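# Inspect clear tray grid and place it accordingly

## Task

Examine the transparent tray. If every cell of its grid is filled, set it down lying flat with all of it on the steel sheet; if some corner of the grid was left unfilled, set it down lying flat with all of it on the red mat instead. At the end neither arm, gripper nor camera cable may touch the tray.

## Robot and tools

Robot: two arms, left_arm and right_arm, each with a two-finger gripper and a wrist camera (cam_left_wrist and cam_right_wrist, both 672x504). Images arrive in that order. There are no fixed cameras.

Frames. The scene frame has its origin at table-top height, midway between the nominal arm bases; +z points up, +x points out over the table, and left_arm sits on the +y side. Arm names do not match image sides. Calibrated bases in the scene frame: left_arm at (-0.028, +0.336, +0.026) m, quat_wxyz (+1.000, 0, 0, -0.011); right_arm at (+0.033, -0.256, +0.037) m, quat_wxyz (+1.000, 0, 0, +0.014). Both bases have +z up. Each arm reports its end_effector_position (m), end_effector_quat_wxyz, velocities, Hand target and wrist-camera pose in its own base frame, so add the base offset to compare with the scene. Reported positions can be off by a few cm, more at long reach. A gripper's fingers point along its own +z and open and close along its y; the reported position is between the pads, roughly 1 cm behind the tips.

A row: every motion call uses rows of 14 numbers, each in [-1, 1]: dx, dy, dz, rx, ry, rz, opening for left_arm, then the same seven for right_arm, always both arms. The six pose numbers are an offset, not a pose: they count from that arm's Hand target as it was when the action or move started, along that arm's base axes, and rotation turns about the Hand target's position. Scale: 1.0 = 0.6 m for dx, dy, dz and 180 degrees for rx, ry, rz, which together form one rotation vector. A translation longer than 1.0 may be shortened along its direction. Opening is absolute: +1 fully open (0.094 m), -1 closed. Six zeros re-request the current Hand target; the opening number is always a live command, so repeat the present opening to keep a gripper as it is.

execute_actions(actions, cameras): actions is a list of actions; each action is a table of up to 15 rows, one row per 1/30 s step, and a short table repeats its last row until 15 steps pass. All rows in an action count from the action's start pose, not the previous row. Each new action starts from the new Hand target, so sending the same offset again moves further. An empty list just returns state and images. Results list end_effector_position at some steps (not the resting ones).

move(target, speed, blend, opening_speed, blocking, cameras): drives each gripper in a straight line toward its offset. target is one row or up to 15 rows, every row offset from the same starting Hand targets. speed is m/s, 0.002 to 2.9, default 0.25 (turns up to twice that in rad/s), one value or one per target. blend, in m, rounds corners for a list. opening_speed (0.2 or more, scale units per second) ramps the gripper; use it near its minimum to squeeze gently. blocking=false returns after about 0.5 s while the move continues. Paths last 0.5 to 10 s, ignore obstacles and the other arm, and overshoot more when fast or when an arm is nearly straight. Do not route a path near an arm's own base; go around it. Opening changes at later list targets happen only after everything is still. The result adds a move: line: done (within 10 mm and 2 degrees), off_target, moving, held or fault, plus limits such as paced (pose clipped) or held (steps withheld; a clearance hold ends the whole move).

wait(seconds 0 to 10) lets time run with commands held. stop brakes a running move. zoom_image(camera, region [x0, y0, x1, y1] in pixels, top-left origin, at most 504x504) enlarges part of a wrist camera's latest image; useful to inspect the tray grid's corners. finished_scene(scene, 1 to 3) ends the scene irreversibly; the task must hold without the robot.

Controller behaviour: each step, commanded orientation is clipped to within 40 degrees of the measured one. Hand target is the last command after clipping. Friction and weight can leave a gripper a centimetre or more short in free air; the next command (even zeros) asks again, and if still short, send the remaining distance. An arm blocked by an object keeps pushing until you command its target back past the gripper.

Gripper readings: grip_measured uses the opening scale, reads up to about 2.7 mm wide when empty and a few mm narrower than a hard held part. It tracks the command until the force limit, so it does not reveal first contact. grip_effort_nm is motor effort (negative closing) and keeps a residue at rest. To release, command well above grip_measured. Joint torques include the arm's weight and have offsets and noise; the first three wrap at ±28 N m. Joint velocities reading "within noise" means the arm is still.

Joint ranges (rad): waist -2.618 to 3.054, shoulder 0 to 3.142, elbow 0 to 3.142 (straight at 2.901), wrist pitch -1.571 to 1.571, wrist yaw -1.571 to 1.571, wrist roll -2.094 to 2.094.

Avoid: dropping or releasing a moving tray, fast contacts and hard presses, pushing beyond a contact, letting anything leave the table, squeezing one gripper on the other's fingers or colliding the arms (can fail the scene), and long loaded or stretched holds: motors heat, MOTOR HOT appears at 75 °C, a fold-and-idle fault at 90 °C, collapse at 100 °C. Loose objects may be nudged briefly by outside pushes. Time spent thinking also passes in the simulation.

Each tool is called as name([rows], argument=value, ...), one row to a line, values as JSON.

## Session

move(target=[-0.15,0.05,0.25,0,0.17,0,1,-0.2,0.27,0.25,0,0.17,0,1], speed=0.4)

zoom_image(camera="cam_right_wrist", region=[0, 80, 400, 480])

Scene clock: 2.63 s.
left_arm: end_effector_position=(+0.3099, +0.0579, +0.2458) grip_measured=+1.000 grip_effort_nm=0.002 end_effector_quat_wxyz=(+0.368, -0.037, +0.923, +0.108) | right_arm: end_effector_position=(+0.2633, +0.1628, +0.2379) grip_measured=+1.000 grip_effort_nm=-0.012 end_effector_quat_wxyz=(+0.344, -0.002, +0.939, +0.006)
Joint positions: left_arm=[0.086 1.097 1.132 -0.834 -0.169 0.074 0.094] | right_arm=[0.821 1.258 1.277 -1.056 0.483 0.683 0.094]
Joint velocities: within noise
Joint torques (N m): left_arm=[0.72 -2.18 8.14 1.22 0.03 0.1] | right_arm=[-0.27 -2.63 9.07 0.79 0.35 0.06]
Heat: left arm: 27 °C; right arm: 30 °C.
Hand target: left_arm +0.3096, +0.0578, +0.2564; +0.370, -0.037, +0.922, +0.105 | right_arm +0.2667, +0.1619, +0.2500; +0.354, +0.010, +0.935, +0.009
Off the commanded pose: left_arm 0.011 m, 1 deg | right_arm 0.013 m, 2 deg.
move: off_target (left_arm, right_arm)

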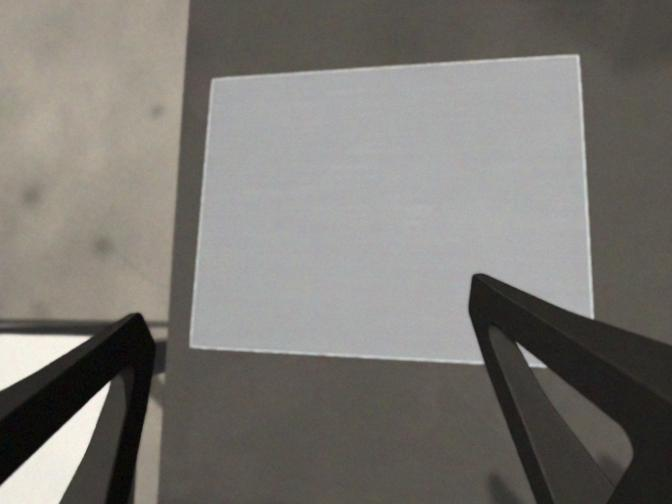

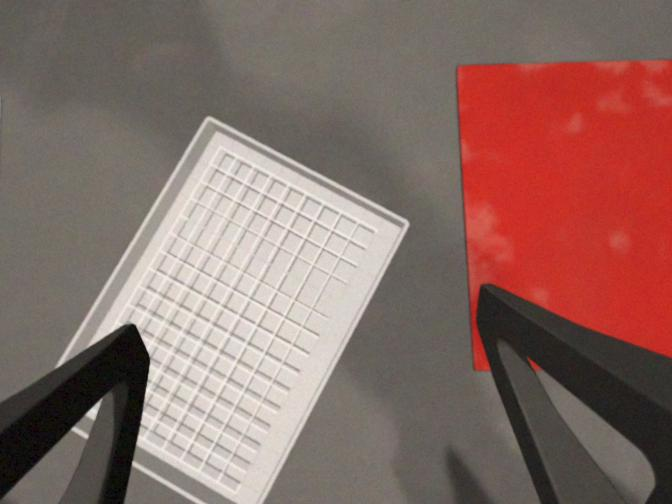

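Scaled by 1.260.

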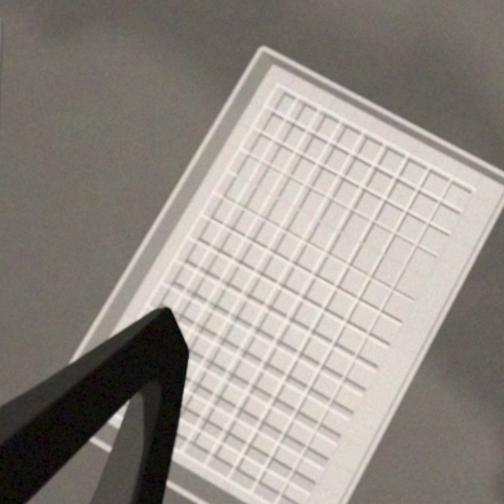

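move(target=[0.175,-0.505,-0.133,0.001,0.255,-0.192,1,-0.04,-0.5,0.01,0,0,0,1], speed=0.25)

Scene clock: 24.97 s.
left_arm: end_effector_position=(+0.4154, -0.2412, +0.1766) grip_measured=+1.000 grip_effort_nm=0.002 end_effector_quat_wxyz=(+0.107, +0.267, +0.958, -0.019) | right_arm: end_effector_position=(+0.2395, -0.1407, +0.2420) grip_measured=+1.000 grip_effort_nm=-0.022 end_effector_quat_wxyz=(+0.337, +0.021, +0.941, +0.003)
Joint positions: left_arm=[-0.535 2.312 2.505 -1.548 -0.019 0.01 0.094] | right_arm=[-0.839 1.162 1.246 -1.148 -0.485 -0.666 0.094]
Joint velocities: within noise
Joint torques (N m): left_arm=[0.02 -9.92 6.75 0.47 0.11 0.12] | right_arm=[-0.38 -1.76 8.81 0.74 -0.69 -0.22]
Heat: left arm: 27 °C; right arm: 31 °C.
Hand target: left_arm +0.4146, -0.2452, +0.1766; +0.001, +0.275, +0.961, +0.000 | right_arm +0.2427, -0.1381, +0.2560; +0.354, +0.010, +0.935, +0.009
Off the commanded pose: left_arm 0.004 m, 12 deg | right_arm 0.015 m, 2 deg.
joint sent to its limit (left arm) — joint 4 (wrist pitch), lower limit. The joint targets are off in position and orientation.
move: off_target (left_arm, right_arm)

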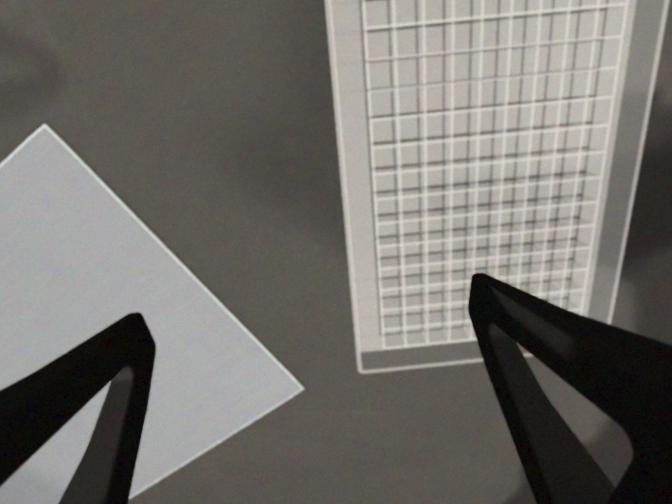

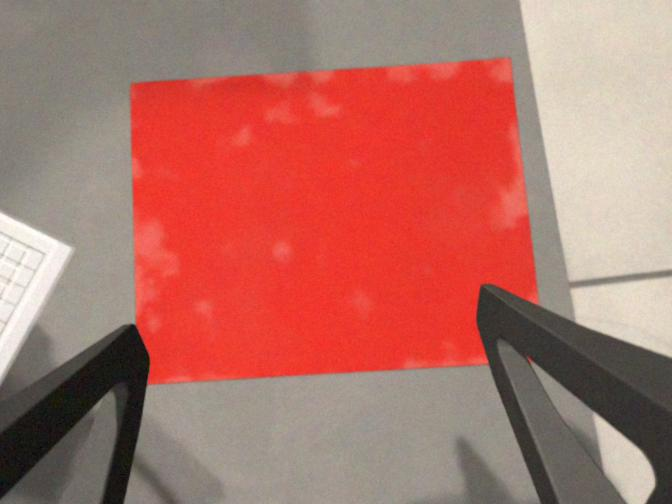

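move(target=[0.009,-0.06,-0.14,0,0,-0.012,0.2,0,0,0,0,0,0,1], cameras=["cam_left_wrist"])

Scene clock: 42.43 s.
left_arm: end_effector_position=(+0.4197, -0.2786, +0.0893) grip_measured=+0.202 grip_effort_nm=-0.090 end_effector_quat_wxyz=(+0.043, +0.295, +0.954, -0.005) | right_arm: end_effector_position=(+0.2391, -0.1417, +0.2426) grip_measured=+1.000 grip_effort_nm=-0.022 end_effector_quat_wxyz=(+0.338, +0.023, +0.941, +0.003)
Joint positions: left_arm=[-0.593 2.573 2.639 -1.552 -0.016 0.007 0.056] | right_arm=[-0.843 1.162 1.247 -1.148 -0.486 -0.666 0.094]
Joint velocities: within noise
Joint torques (N m): left_arm=[0.06 -12.31 6.71 0.28 0.08 -0.04] | right_arm=[-0.54 -1.73 8.83 0.74 -0.71 -0.18]
Heat: left arm: 29 °C; right arm: 31 °C.
Hand target: left_arm +0.4200, -0.2812, +0.0926; +0.001, +0.293, +0.956, +0.000 | right_arm +0.2427, -0.1381, +0.2560; +0.354, +0.010, +0.935, +0.009
Off the commanded pose: left_arm 0.004 m, 5 deg | right_arm 0.014 m, 3 deg.
joint sent to its limit (left arm) — joint 4 (wrist pitch), lower limit. The joint targets are off in position and orientation.
move: off_target (left_arm, right_arm)
Images, in order (width x height): cam_left_wrist 672x504.

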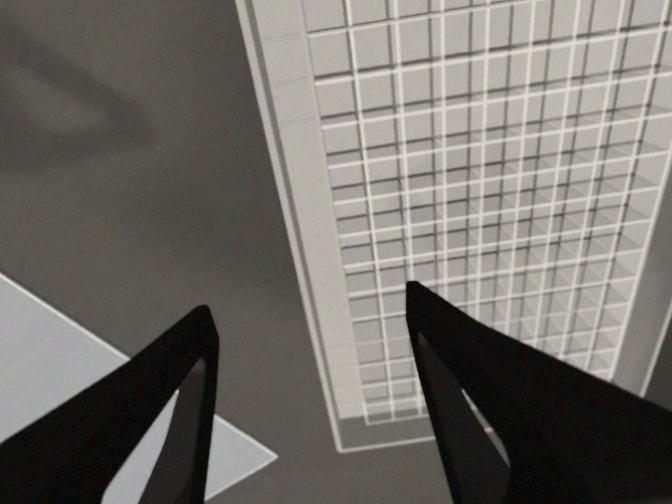

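move(target=[0,0,-0.115,0,0,0.028,-0.2,0,0,0,0,0,0,1], cameras=["cam_left_wrist"], speed=0.12)

Scene clock: 49.60 s.
left_arm: end_effector_position=(+0.4154, -0.2775, +0.0332) grip_measured=-0.198 grip_effort_nm=-0.100 end_effector_quat_wxyz=(-0.001, +0.254, +0.967, +0.009) | right_arm: end_effector_position=(+0.2389, -0.1421, +0.2426) grip_measured=+1.000 grip_effort_nm=-0.022 end_effector_quat_wxyz=(+0.338, +0.024, +0.941, +0.002)
Joint positions: left_arm=[-0.597 2.645 2.553 -1.486 -0.016 -0.082 0.038] | right_arm=[-0.845 1.162 1.247 -1.148 -0.486 -0.666 0.094]
Joint velocities: within noise
Joint torques (N m): left_arm=[0.12 -11.74 4.31 0.55 0.08 -0.04] | right_arm=[-0.4 -1.74 8.69 0.73 -0.72 -0.16]
Heat: left arm: 29 °C; right arm: 31 °C.
Hand target: left_arm +0.4200, -0.2812, +0.0236; +0.001, +0.251, +0.968, +0.000 | right_arm +0.2427, -0.1381, +0.2560; +0.354, +0.010, +0.935, +0.009
Off the commanded pose: left_arm 0.011 m, 1 deg | right_arm 0.014 m, 3 deg.
move: off_target (left_arm, right_arm)
Images, in order (width x height): cam_left_wrist 672x504.

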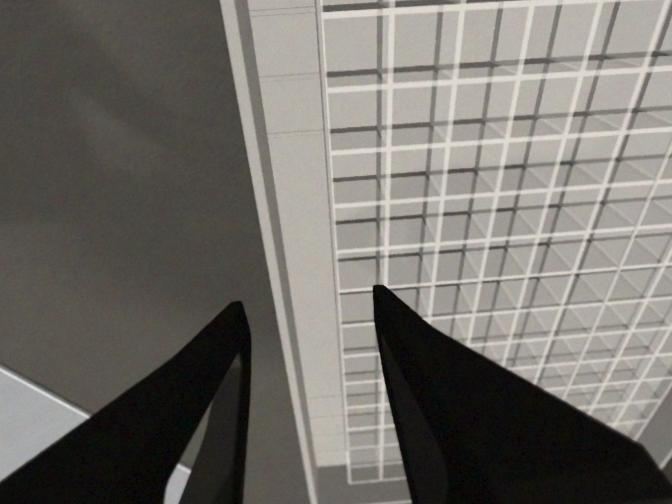

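move([
  [0.011,0.016,0.012,0,0,0,-0.4,0,0,0,0,0,0,1],
  [0.008,0.016,-0.03,0,0,0,-0.4,0,0,0,0,0,0,1],
], cameras=["cam_left_wrist"], speed=0.08)

Scene clock: 58.07 s.
left_arm: end_effector_position=(+0.4217, -0.2688, +0.0082) grip_measured=-0.398 grip_effort_nm=-0.100 end_effector_quat_wxyz=(-0.005, +0.247, +0.969, +0.010) | right_arm: end_effector_position=(+0.2389, -0.1421, +0.2426) grip_measured=+1.000 grip_effort_nm=-0.012 end_effector_quat_wxyz=(+0.338, +0.024, +0.941, +0.002)
Joint positions: left_arm=[-0.575 2.645 2.453 -1.394 -0.016 -0.076 0.028] | right_arm=[-0.845 1.162 1.247 -1.148 -0.486 -0.666 0.094]
Joint velocities: within noise
Joint torques (N m): left_arm=[0.21 -13.67 3.41 0.53 0.09 0.12] | right_arm=[-0.42 -1.78 8.87 0.7 -0.69 -0.18]
Heat: left arm: 31 °C; right arm: 31 °C.
Hand target: left_arm +0.4248, -0.2716, +0.0056; +0.001, +0.251, +0.968, +0.000 | right_arm +0.2427, -0.1381, +0.2560; +0.354, +0.010, +0.935, +0.009
Off the commanded pose: left_arm 0.005 m, 1 deg | right_arm 0.014 m, 3 deg.
move: off_target (right_arm)
Images, in order (width x height): cam_left_wrist 672x504.

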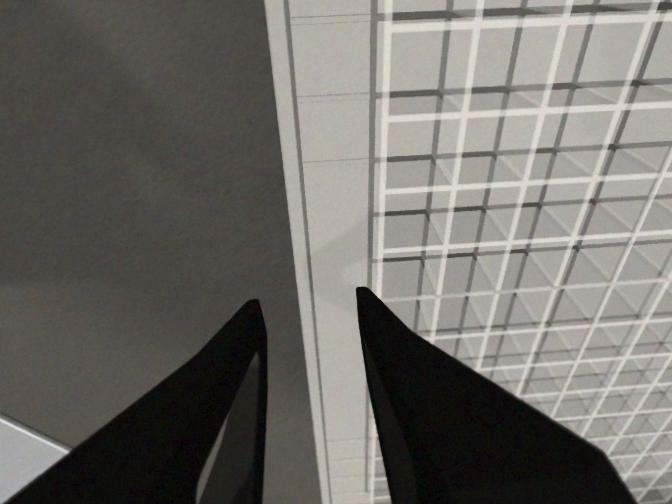

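move(target=[0.003,0.005,-0.035,0,0,0,-0.45,0,0,0,0,0,0,1], cameras=["cam_left_wrist"], speed=0.05)

Scene clock: 63.00 s.
left_arm: end_effector_position=(+0.4217, -0.2656, -0.0111) grip_measured=-0.448 grip_effort_nm=-0.085 end_effector_quat_wxyz=(-0.009, +0.247, +0.969, +0.008) | right_arm: end_effector_position=(+0.2386, -0.1418, +0.2425) grip_measured=+1.000 grip_effort_nm=-0.012 end_effector_quat_wxyz=(+0.337, +0.024, +0.941, +0.003)
Joint positions: left_arm=[-0.567 2.645 2.376 -1.325 -0.01 -0.068 0.026] | right_arm=[-0.845 1.162 1.247 -1.149 -0.486 -0.666 0.094]
Joint velocities: within noise
Joint torques (N m): left_arm=[0.58 -13.65 2.93 0.67 0.08 0.13] | right_arm=[-0.38 -1.7 8.81 0.73 -0.72 -0.17]
Heat: left arm: 32 °C; right arm: 31 °C.
Hand target: left_arm +0.4266, -0.2686, -0.0154; +0.001, +0.251, +0.968, +0.000 | right_arm +0.2427, -0.1381, +0.2560; +0.354, +0.010, +0.935, +0.009
Off the commanded pose: left_arm 0.007 m, 2 deg | right_arm 0.015 m, 3 deg.
move: off_target (right_arm)
Images, in order (width x height): cam_left_wrist 672x504.

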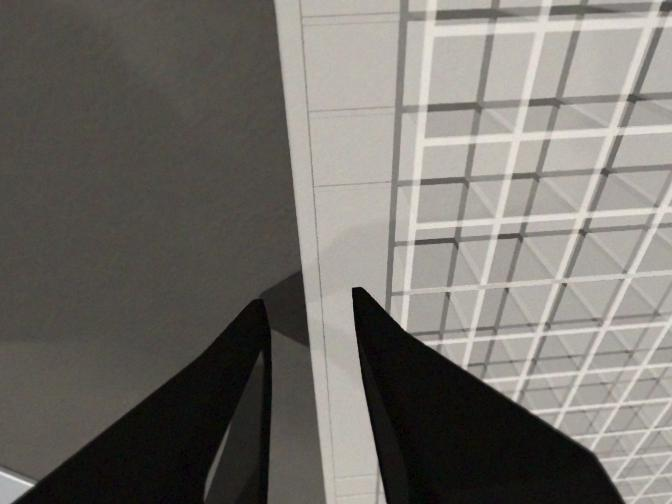

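move(target=[0,0,0,0,0,0,-1,0,0,0,0,0,0,1], cameras=["cam_left_wrist"], opening_speed=0.3)

move([
  [-0.02,0.01,0.2,0,0,0,-1,0,0,0,0,0,0,1],
  [-0.12,0.4,0.2,0,0,0.5,-1,0,0,0,0,0,0,1],
  [-0.236,0.57,0.1,0,0,0.697,-1,0.06,0.485,0.068,0.219,0.026,-0.04,1],
], speed=[0.12,0.22,0.25])

zoom_image(camera="cam_right_wrist", region=[50, 100, 350, 400])

Scene clock: 79.13 s.
left_arm: end_effector_position=(+0.4221, -0.2686, -0.0111) grip_measured=-0.948 grip_effort_nm=-1.023 end_effector_quat_wxyz=(-0.006, +0.254, +0.967, +0.005) | right_arm: end_effector_position=(+0.2386, -0.1418, +0.2425) grip_measured=+1.000 grip_effort_nm=-0.017 end_effector_quat_wxyz=(+0.337, +0.024, +0.941, +0.003)
Joint positions: left_arm=[-0.57 2.645 2.376 -1.317 -0.005 -0.057 0.002] | right_arm=[-0.845 1.162 1.247 -1.149 -0.486 -0.666 0.094]
Joint velocities: within noise
Joint torques (N m): left_arm=[0.59 -13.75 2.89 0.62 0.01 0.02] | right_arm=[-0.5 -1.72 8.73 0.71 -0.71 -0.17]
Heat: left arm: 33 °C; right arm: 31 °C.
Hand target: left_arm +0.4266, -0.2686, -0.0154; +0.001, +0.251, +0.968, +0.000 | right_arm +0.2427, -0.1381, +0.2560; +0.354, +0.010, +0.935, +0.009
Off the commanded pose: left_arm 0.006 m, 1 deg | right_arm 0.015 m, 3 deg.
move: off_target (right_arm)
Images, in order (width x height): cam_left_wrist 672x504.

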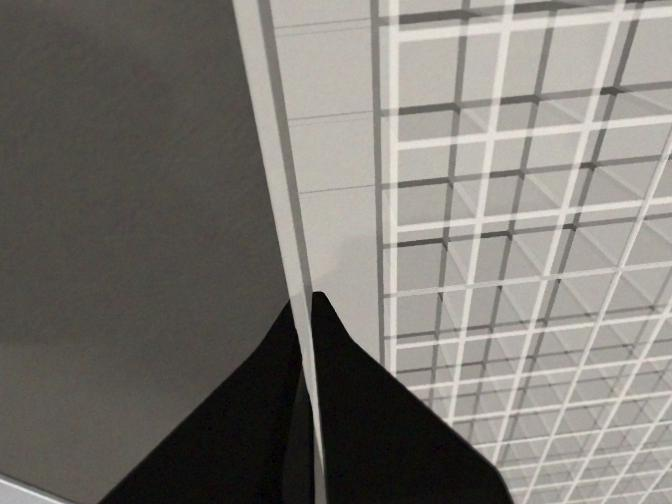

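Scene clock: 86.77 s.
left_arm: end_effector_position=(+0.2702, +0.0725, +0.0310) grip_measured=-0.948 grip_effort_nm=-1.023 end_effector_quat_wxyz=(+0.035, +0.742, -0.668, -0.036) | right_arm: end_effector_position=(+0.2668, +0.1492, +0.2737) grip_measured=+1.000 grip_effort_nm=-0.012 end_effector_quat_wxyz=(+0.258, +0.190, +0.904, +0.283)
Joint positions: left_arm=[0.246 1.77 1.126 -1.024 -0.02 -1.43 0.002] | right_arm=[0.425 1.094 1.247 -0.948 -0.14 0.897 0.094]
Joint velocities: within noise
Joint torques (N m): left_arm=[0.16 -12.07 3.54 0.55 0.1 -0.03] | right_arm=[0.49 -1.32 8.96 1.92 0.07 0.02]
Heat: left arm: 34 °C; right arm: 32 °C.
Hand target: left_arm +0.2850, +0.0734, +0.0446; +0.000, +0.745, -0.667, -0.001 | right_arm +0.2787, +0.1529, +0.2968; +0.292, +0.187, +0.889, +0.301
Off the commanded pose: left_arm 0.020 m, 6 deg | right_arm 0.026 m, 5 deg.
move: off_target (left_arm, right_arm)

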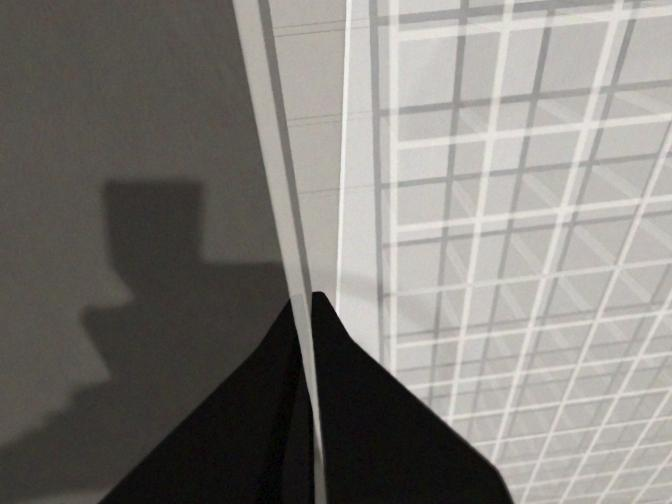

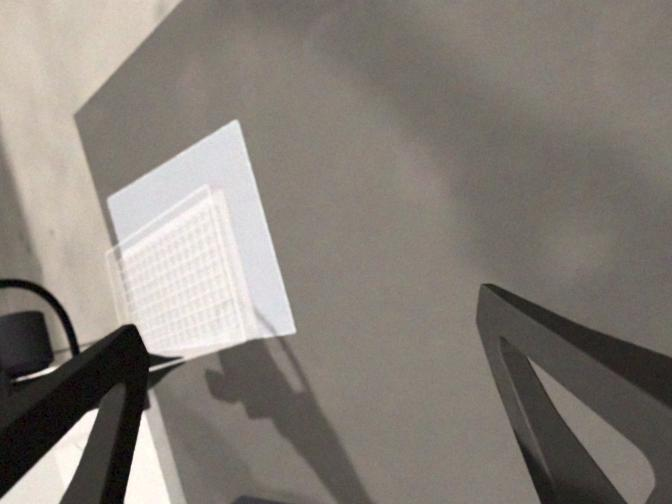

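Scaled by 1.680.

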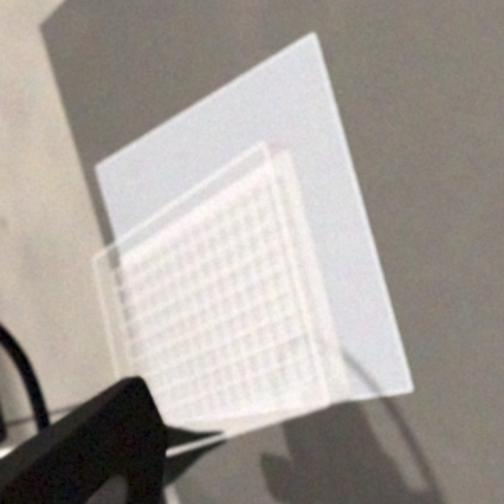

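move([
  [0.075,-0.047,0.015,0,0,0,-1,0,0,0,0,0,0,1],
  [0.075,-0.047,-0.04,0,0,0,-1,0,0,0,0,0,0,1],
], speed=0.1)

zoom_image(camera="cam_right_wrist", region=[70, 100, 320, 350])

Scene clock: 96.03 s.
left_arm: end_effector_position=(+0.3172, +0.0467, +0.0218) grip_measured=-0.948 grip_effort_nm=-1.028 end_effector_quat_wxyz=(+0.013, +0.744, -0.668, -0.022) | right_arm: end_effector_position=(+0.2669, +0.1490, +0.2737) grip_measured=+1.000 grip_effort_nm=-0.022 end_effector_quat_wxyz=(+0.259, +0.191, +0.904, +0.282)
Joint positions: left_arm=[0.134 1.884 1.237 -0.972 -0.017 -1.545 0.002] | right_arm=[0.425 1.094 1.247 -0.948 -0.138 0.897 0.094]
Joint velocities: within noise
Joint torques (N m): left_arm=[-0.27 -7.83 3.81 0.73 0.08 -0.03] | right_arm=[0.51 -1.5 8.85 1.89 0.07 0.02]
Heat: left arm: 32 °C; right arm: 33 °C.
Hand target: left_arm +0.3300, +0.0452, +0.0206; +0.000, +0.745, -0.667, -0.001 | right_arm +0.2787, +0.1529, +0.2968; +0.292, +0.187, +0.889, +0.301
Off the commanded pose: left_arm 0.013 m, 3 deg | right_arm 0.026 m, 5 deg.
move: off_target (left_arm, right_arm)

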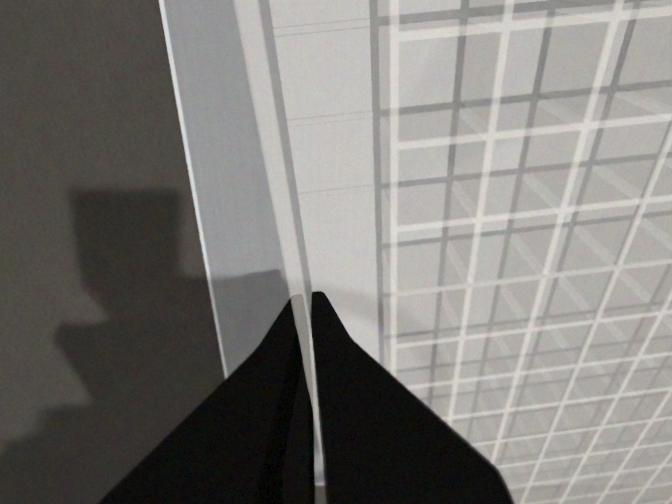

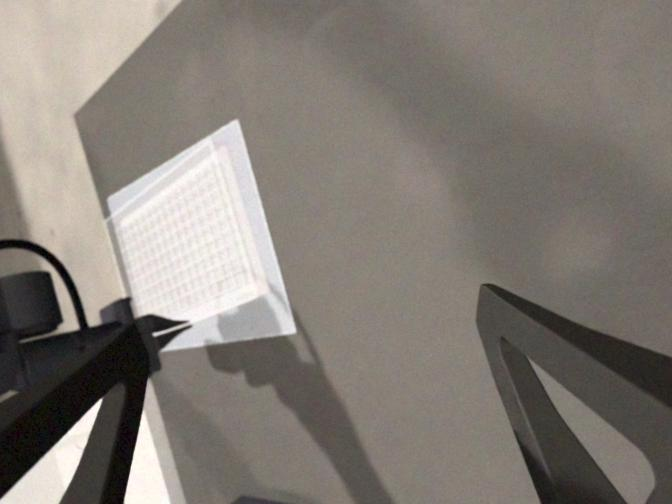

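Scaled by 2.016.

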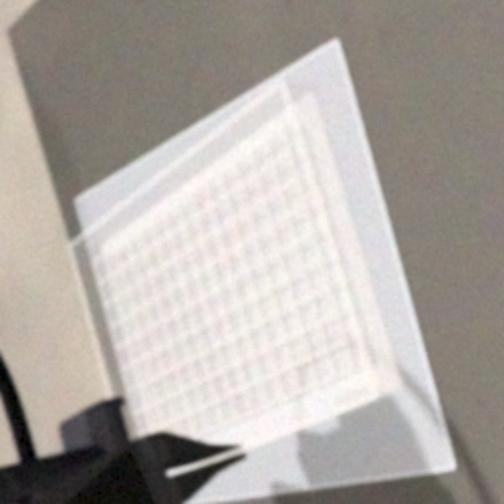

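move([
  [0,0,0.01,0,0,0,-1,0,0,0,0,0,0,1],
  [-0.025,-0.02,0.01,0,0,0,-1,0,0,0,0,0,0,1],
  [-0.025,-0.02,-0.055,0,0,0,-1,0,0,0,0,0,0,1],
], speed=0.07)

zoom_image(camera="cam_right_wrist", region=[70, 100, 320, 350])

Scene clock: 103.57 s.
left_arm: end_effector_position=(+0.3118, +0.0342, -0.0074) grip_measured=-0.948 grip_effort_nm=-1.028 end_effector_quat_wxyz=(+0.009, +0.746, -0.665, +0.001) | right_arm: end_effector_position=(+0.2669, +0.1490, +0.2737) grip_measured=+1.000 grip_effort_nm=-0.017 end_effector_quat_wxyz=(+0.259, +0.191, +0.904, +0.282)
Joint positions: left_arm=[0.114 1.879 1.102 -0.805 0.013 -1.572 0.002] | right_arm=[0.425 1.094 1.247 -0.948 -0.138 0.897 0.094]
Joint velocities: within noise
Joint torques (N m): left_arm=[-0.64 -6.93 2.99 0.57 -0.11 -0.03] | right_arm=[0.53 -1.47 8.96 1.92 0.07 0.04]
Heat: left arm: 31 °C; right arm: 34 °C.
Hand target: left_arm +0.3150, +0.0332, -0.0124; +0.000, +0.745, -0.667, -0.001 | right_arm +0.2787, +0.1529, +0.2968; +0.292, +0.187, +0.889, +0.301
Off the commanded pose: left_arm 0.006 m, 1 deg | right_arm 0.026 m, 5 deg.
move: off_target (right_arm)

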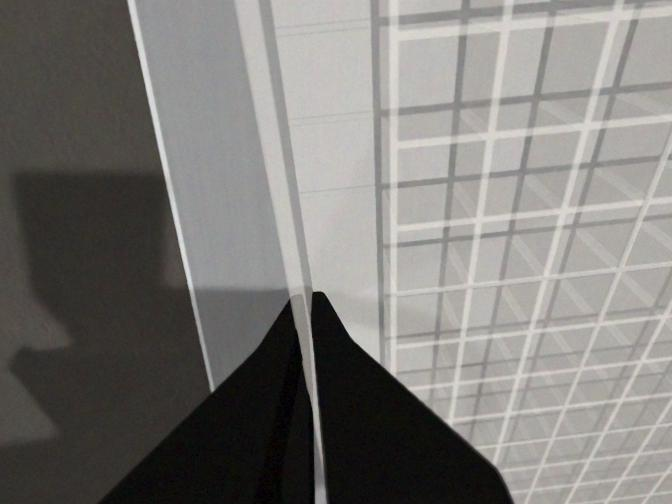

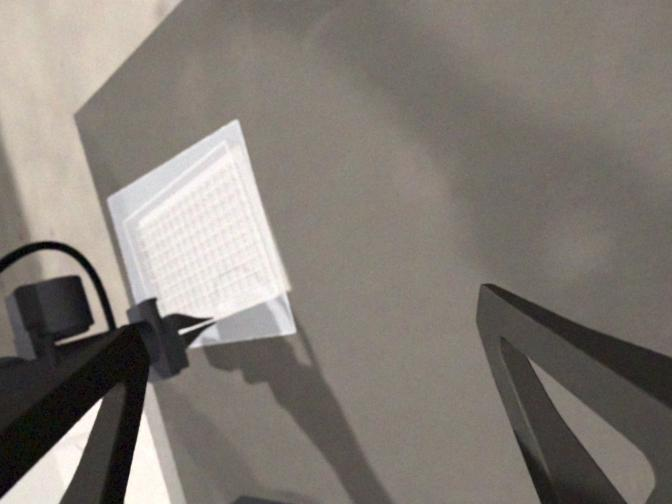

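Scaled by 2.016.

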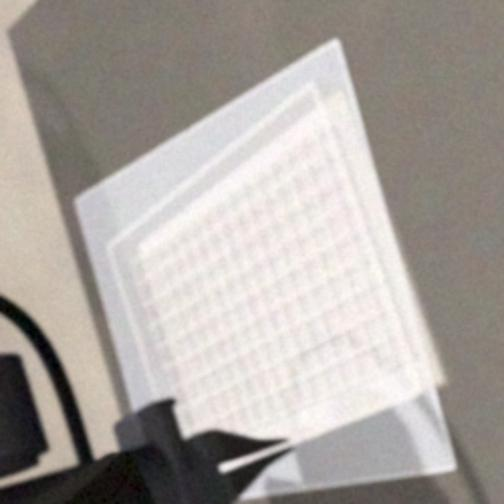

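move([
  [0,0,0.055,0,0,0,-1,0,0,0,0,0,0,1],
  [-0.038,0.032,0.055,0,0,-0.008,-1,0,0,0,0,0,0,1],
  [-0.038,0.032,0.0,0,0,-0.008,-1,0,0,0,0,0,0,1],
], speed=0.07)

zoom_image(camera="cam_right_wrist", region=[70, 100, 320, 350])

Scene clock: 119.50 s.
left_arm: end_effector_position=(+0.2904, +0.0496, -0.0094) grip_measured=-0.949 grip_effort_nm=-1.018 end_effector_quat_wxyz=(+0.008, +0.739, -0.674, +0.000) | right_arm: end_effector_position=(+0.2669, +0.1490, +0.2737) grip_measured=+1.000 grip_effort_nm=-0.017 end_effector_quat_wxyz=(+0.259, +0.191, +0.904, +0.282)
Joint positions: left_arm=[0.172 1.82 1.013 -0.776 0.01 -1.49 0.002] | right_arm=[0.425 1.094 1.247 -0.948 -0.138 0.897 0.094]
Joint velocities: within noise
Joint torques (N m): left_arm=[0.35 -6.83 2.88 0.5 -0.09 0.11] | right_arm=[0.44 -1.37 8.96 1.9 0.07 0.02]
Heat: left arm: 30 °C; right arm: 35 °C.
Hand target: left_arm +0.2922, +0.0524, -0.0124; +0.000, +0.737, -0.676, -0.001 | right_arm +0.2787, +0.1529, +0.2968; +0.292, +0.187, +0.889, +0.301
Off the commanded pose: left_arm 0.005 m, 1 deg | right_arm 0.026 m, 5 deg.
move: off_target (right_arm)

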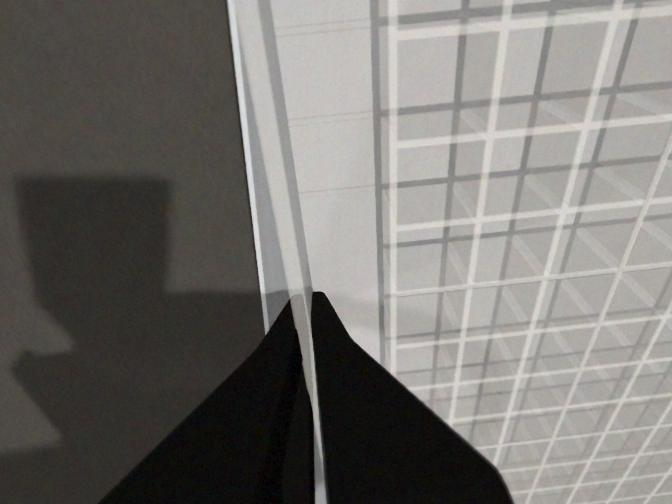

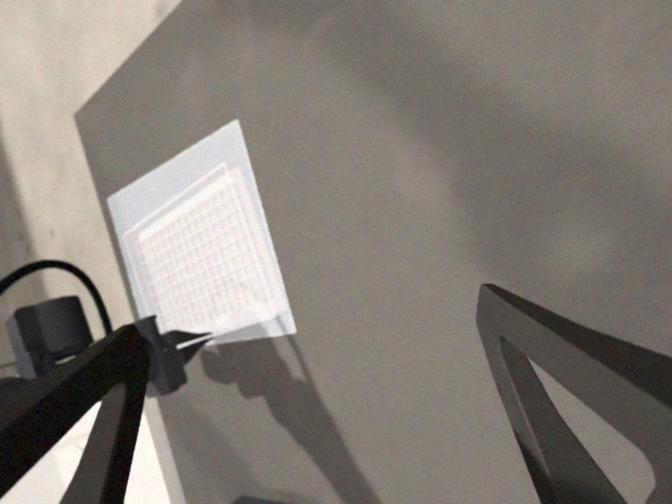

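Scaled by 2.016.

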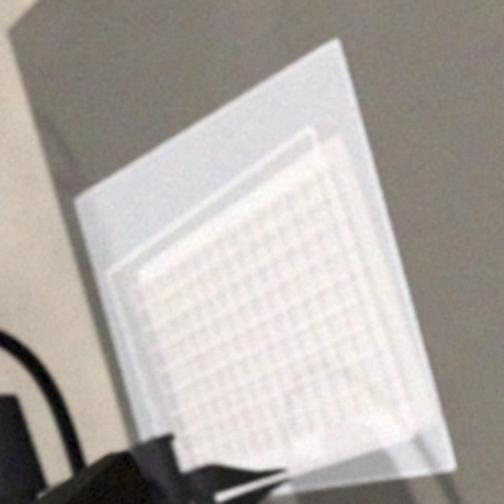

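move([
  [0,0,0.055,0,0,0,-1,0,0,0,0,0,0,1],
  [0.022,0.003,0.055,0,0,-0.016,-1,0,0,0,0,0,0,1],
  [0.022,0.003,0.0,0,0,-0.016,-1,0,0,0,0,0,0,1],
], speed=0.07)

zoom_image(camera="cam_right_wrist", region=[70, 100, 320, 350])

Scene clock: 142.40 s.
left_arm: end_effector_position=(+0.3009, +0.0514, -0.0072) grip_measured=-0.949 grip_effort_nm=-1.023 end_effector_quat_wxyz=(+0.010, +0.719, -0.695, -0.001) | right_arm: end_effector_position=(+0.2669, +0.1490, +0.2737) grip_measured=+1.000 grip_effort_nm=-0.017 end_effector_quat_wxyz=(+0.259, +0.191, +0.904, +0.282)
Joint positions: left_arm=[0.172 1.855 1.069 -0.802 0.01 -1.433 0.002] | right_arm=[0.425 1.094 1.247 -0.948 -0.138 0.897 0.094]
Joint velocities: within noise
Joint torques (N m): left_arm=[0.23 -6.49 3.06 0.65 -0.09 0.05] | right_arm=[0.49 -1.47 8.91 1.91 0.07 0.02]
Heat: left arm: 30 °C; right arm: 37 °C.
Hand target: left_arm +0.3054, +0.0542, -0.0124; +0.000, +0.720, -0.694, -0.001 | right_arm +0.2787, +0.1529, +0.2968; +0.292, +0.187, +0.889, +0.301
Off the commanded pose: left_arm 0.007 m, 1 deg | right_arm 0.026 m, 5 deg.
move: off_target (right_arm)

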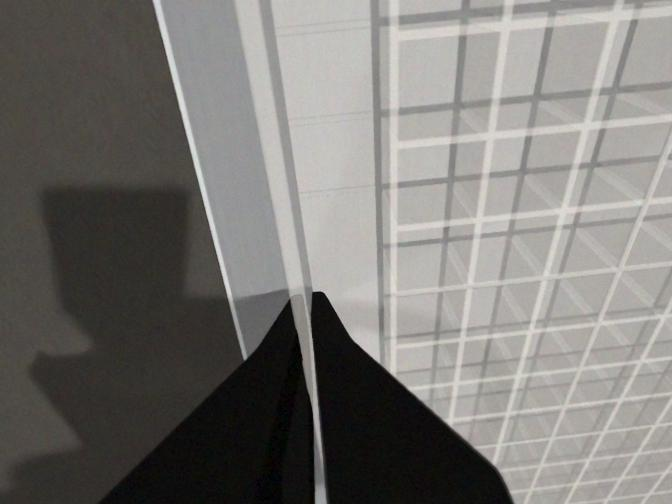

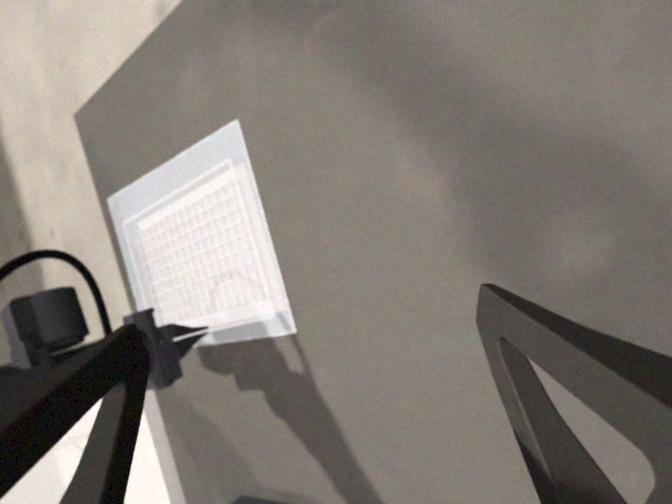

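Scaled by 2.016.

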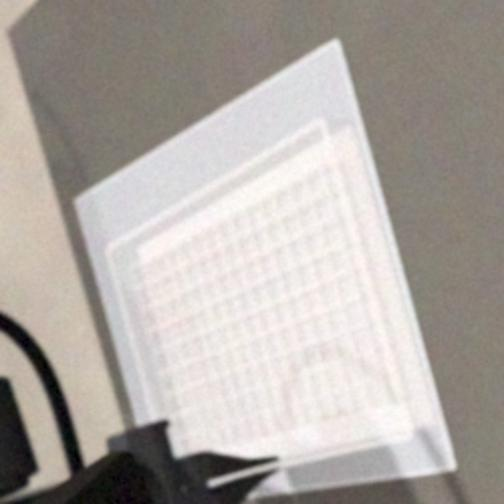

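move([
  [0,0,0.055,0,0,0,-1,0,0,0,0,0,0,1],
  [0.002,0.018,0.055,0,0,0,-1,0,0,0,0,0,0,1],
  [0.002,0.018,0.0,0,0,0,-1,0,0,0,0,0,0,1],
], speed=0.07)

zoom_image(camera="cam_right_wrist", region=[70, 100, 320, 350])

Scene clock: 148.07 s.
left_arm: end_effector_position=(+0.3028, +0.0596, -0.0070) grip_measured=-0.949 grip_effort_nm=-1.018 end_effector_quat_wxyz=(+0.010, +0.717, -0.697, +0.000) | right_arm: end_effector_position=(+0.2669, +0.1490, +0.2737) grip_measured=+1.000 grip_effort_nm=-0.012 end_effector_quat_wxyz=(+0.259, +0.191, +0.904, +0.282)
Joint positions: left_arm=[0.198 1.866 1.085 -0.807 0.012 -1.401 0.002] | right_arm=[0.425 1.094 1.247 -0.948 -0.138 0.897 0.094]
Joint velocities: within noise
Joint torques (N m): left_arm=[0.69 -6.63 3.14 0.64 -0.09 0.06] | right_arm=[0.53 -1.43 9.01 1.89 0.07 0.02]
Heat: left arm: 29 °C; right arm: 37 °C.
Hand target: left_arm +0.3066, +0.0650, -0.0124; +0.000, +0.720, -0.694, -0.001 | right_arm +0.2787, +0.1529, +0.2968; +0.292, +0.187, +0.889, +0.301
Off the commanded pose: left_arm 0.009 m, 1 deg | right_arm 0.026 m, 5 deg.
move: off_target (right_arm)

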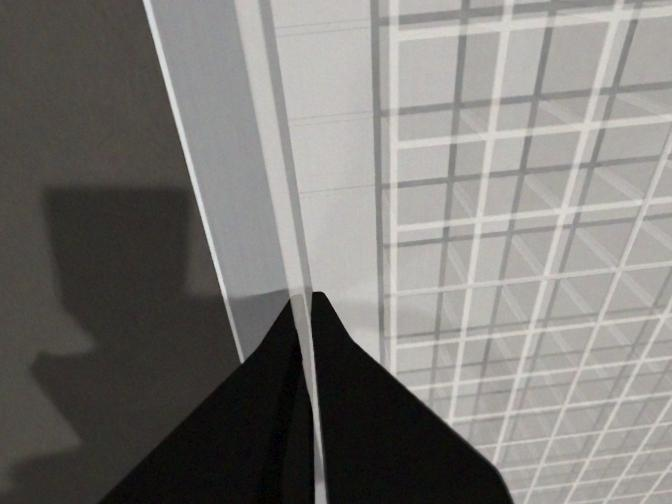

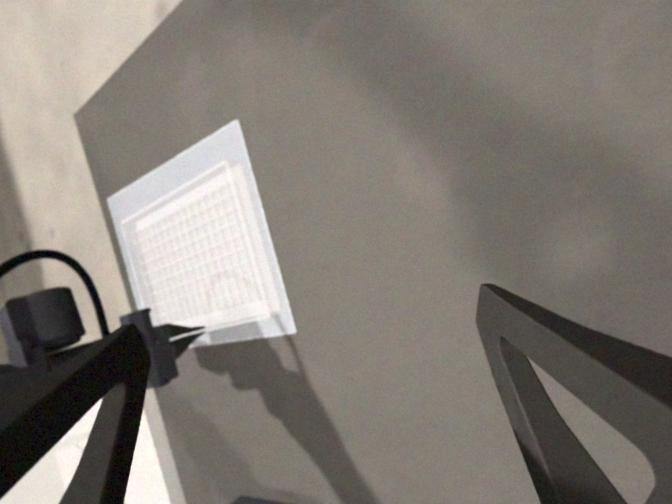

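Scaled by 2.016.

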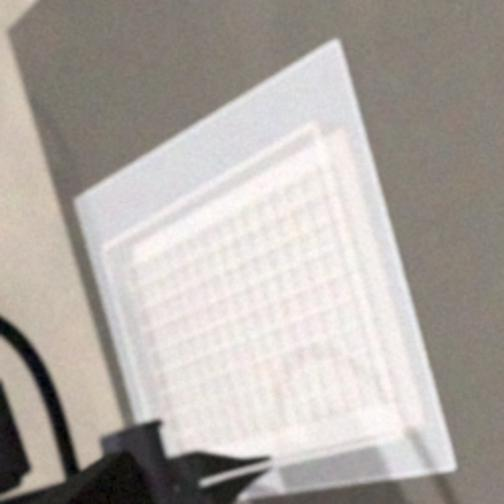

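move(target=[0,0,-0.005,0,0,0,-0.4,0,0,0,0,0,0,1], opening_speed=0.2, cameras=["cam_left_wrist"])

move(target=[0,0,0.22,0,0,0,-0.4,0,0,0,0,0,0,1], speed=0.12)

zoom_image(camera="cam_right_wrist", region=[70, 100, 320, 350])

Scene clock: 155.27 s.
left_arm: end_effector_position=(+0.3060, +0.0608, -0.0094) grip_measured=-0.402 grip_effort_nm=0.120 end_effector_quat_wxyz=(+0.005, +0.718, -0.696, +0.004) | right_arm: end_effector_position=(+0.2669, +0.1490, +0.2737) grip_measured=+1.000 grip_effort_nm=-0.022 end_effector_quat_wxyz=(+0.259, +0.191, +0.904, +0.282)
Joint positions: left_arm=[0.2 1.87 1.08 -0.784 0.012 -1.401 0.028] | right_arm=[0.425 1.094 1.247 -0.948 -0.138 0.897 0.094]
Joint velocities: left_arm=[within noise] | right_arm=[0.017 -0.002 -0.012 -0.022 -0.154 0.007 0]
Joint torques (N m): left_arm=[0.73 -6.43 3.02 0.54 -0.11 0.05] | right_arm=[0.46 -1.4 8.87 1.92 0.1 0.01]
Heat: left arm: 29 °C; right arm: 37 °C.
Hand target: left_arm +0.3066, +0.0650, -0.0154; +0.000, +0.720, -0.694, -0.001 | right_arm +0.2787, +0.1529, +0.2968; +0.292, +0.187, +0.889, +0.301
Off the commanded pose: left_arm 0.007 m, 1 deg | right_arm 0.026 m, 5 deg.
move: off_target (right_arm)
Images, in order (width x height): cam_left_wrist 672x504.

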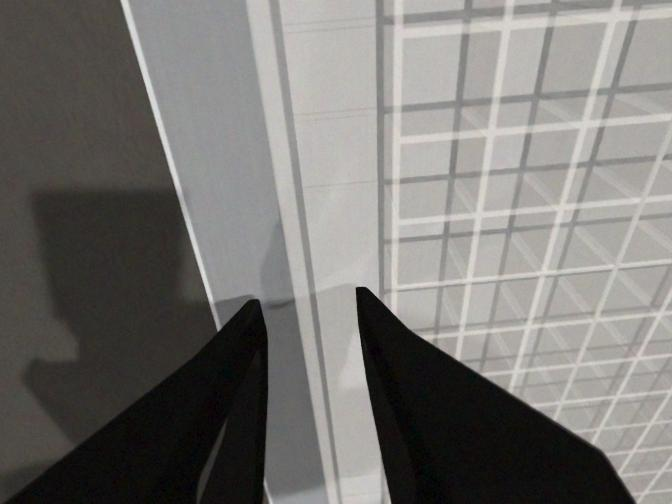

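Scene clock: 157.33 s.
left_arm: end_effector_position=(+0.3027, +0.0601, +0.0977) grip_measured=-0.402 grip_effort_nm=0.100 end_effector_quat_wxyz=(+0.024, +0.718, -0.696, -0.009) | right_arm: end_effector_position=(+0.2669, +0.1490, +0.2737) grip_measured=+1.000 grip_effort_nm=-0.012 end_effector_quat_wxyz=(+0.259, +0.191, +0.904, +0.282)
Joint positions: left_arm=[0.2 1.764 1.398 -1.253 0.012 -1.401 0.028] | right_arm=[0.425 1.094 1.247 -0.948 -0.138 0.897 0.094]
Joint velocities: within noise
Joint torques (N m): left_arm=[0.64 -10.63 6.61 -0.03 -0.09 0.04] | right_arm=[0.53 -1.46 9.01 1.91 0.08 0.01]
Heat: left arm: 29 °C; right arm: 38 °C.
Hand target: left_arm +0.3066, +0.0650, +0.1166; +0.000, +0.720, -0.694, -0.001 | right_arm +0.2787, +0.1529, +0.2968; +0.292, +0.187, +0.889, +0.301
Off the commanded pose: left_arm 0.020 m, 3 deg | right_arm 0.026 m, 5 deg.
move: off_target (left_arm, right_arm)

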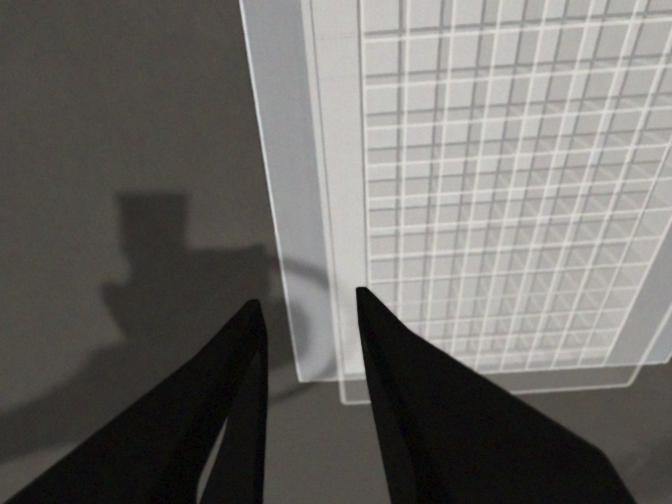

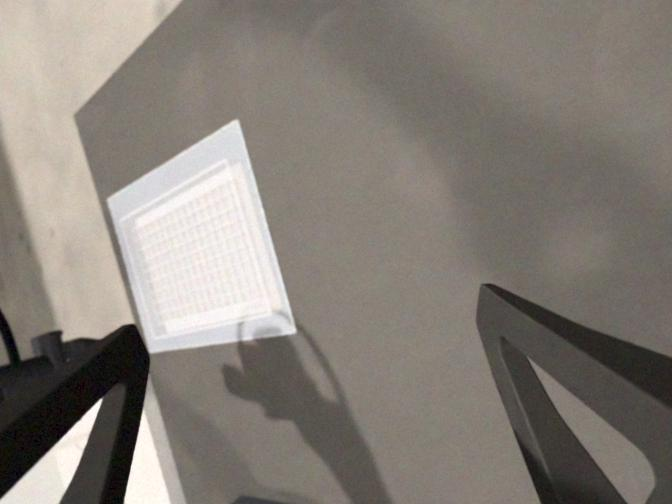

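Scaled by 2.016.

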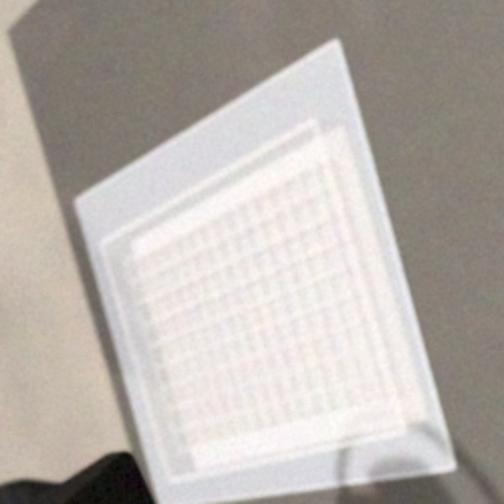

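finished_scene(scene=3)

The scene is finished: the task was done.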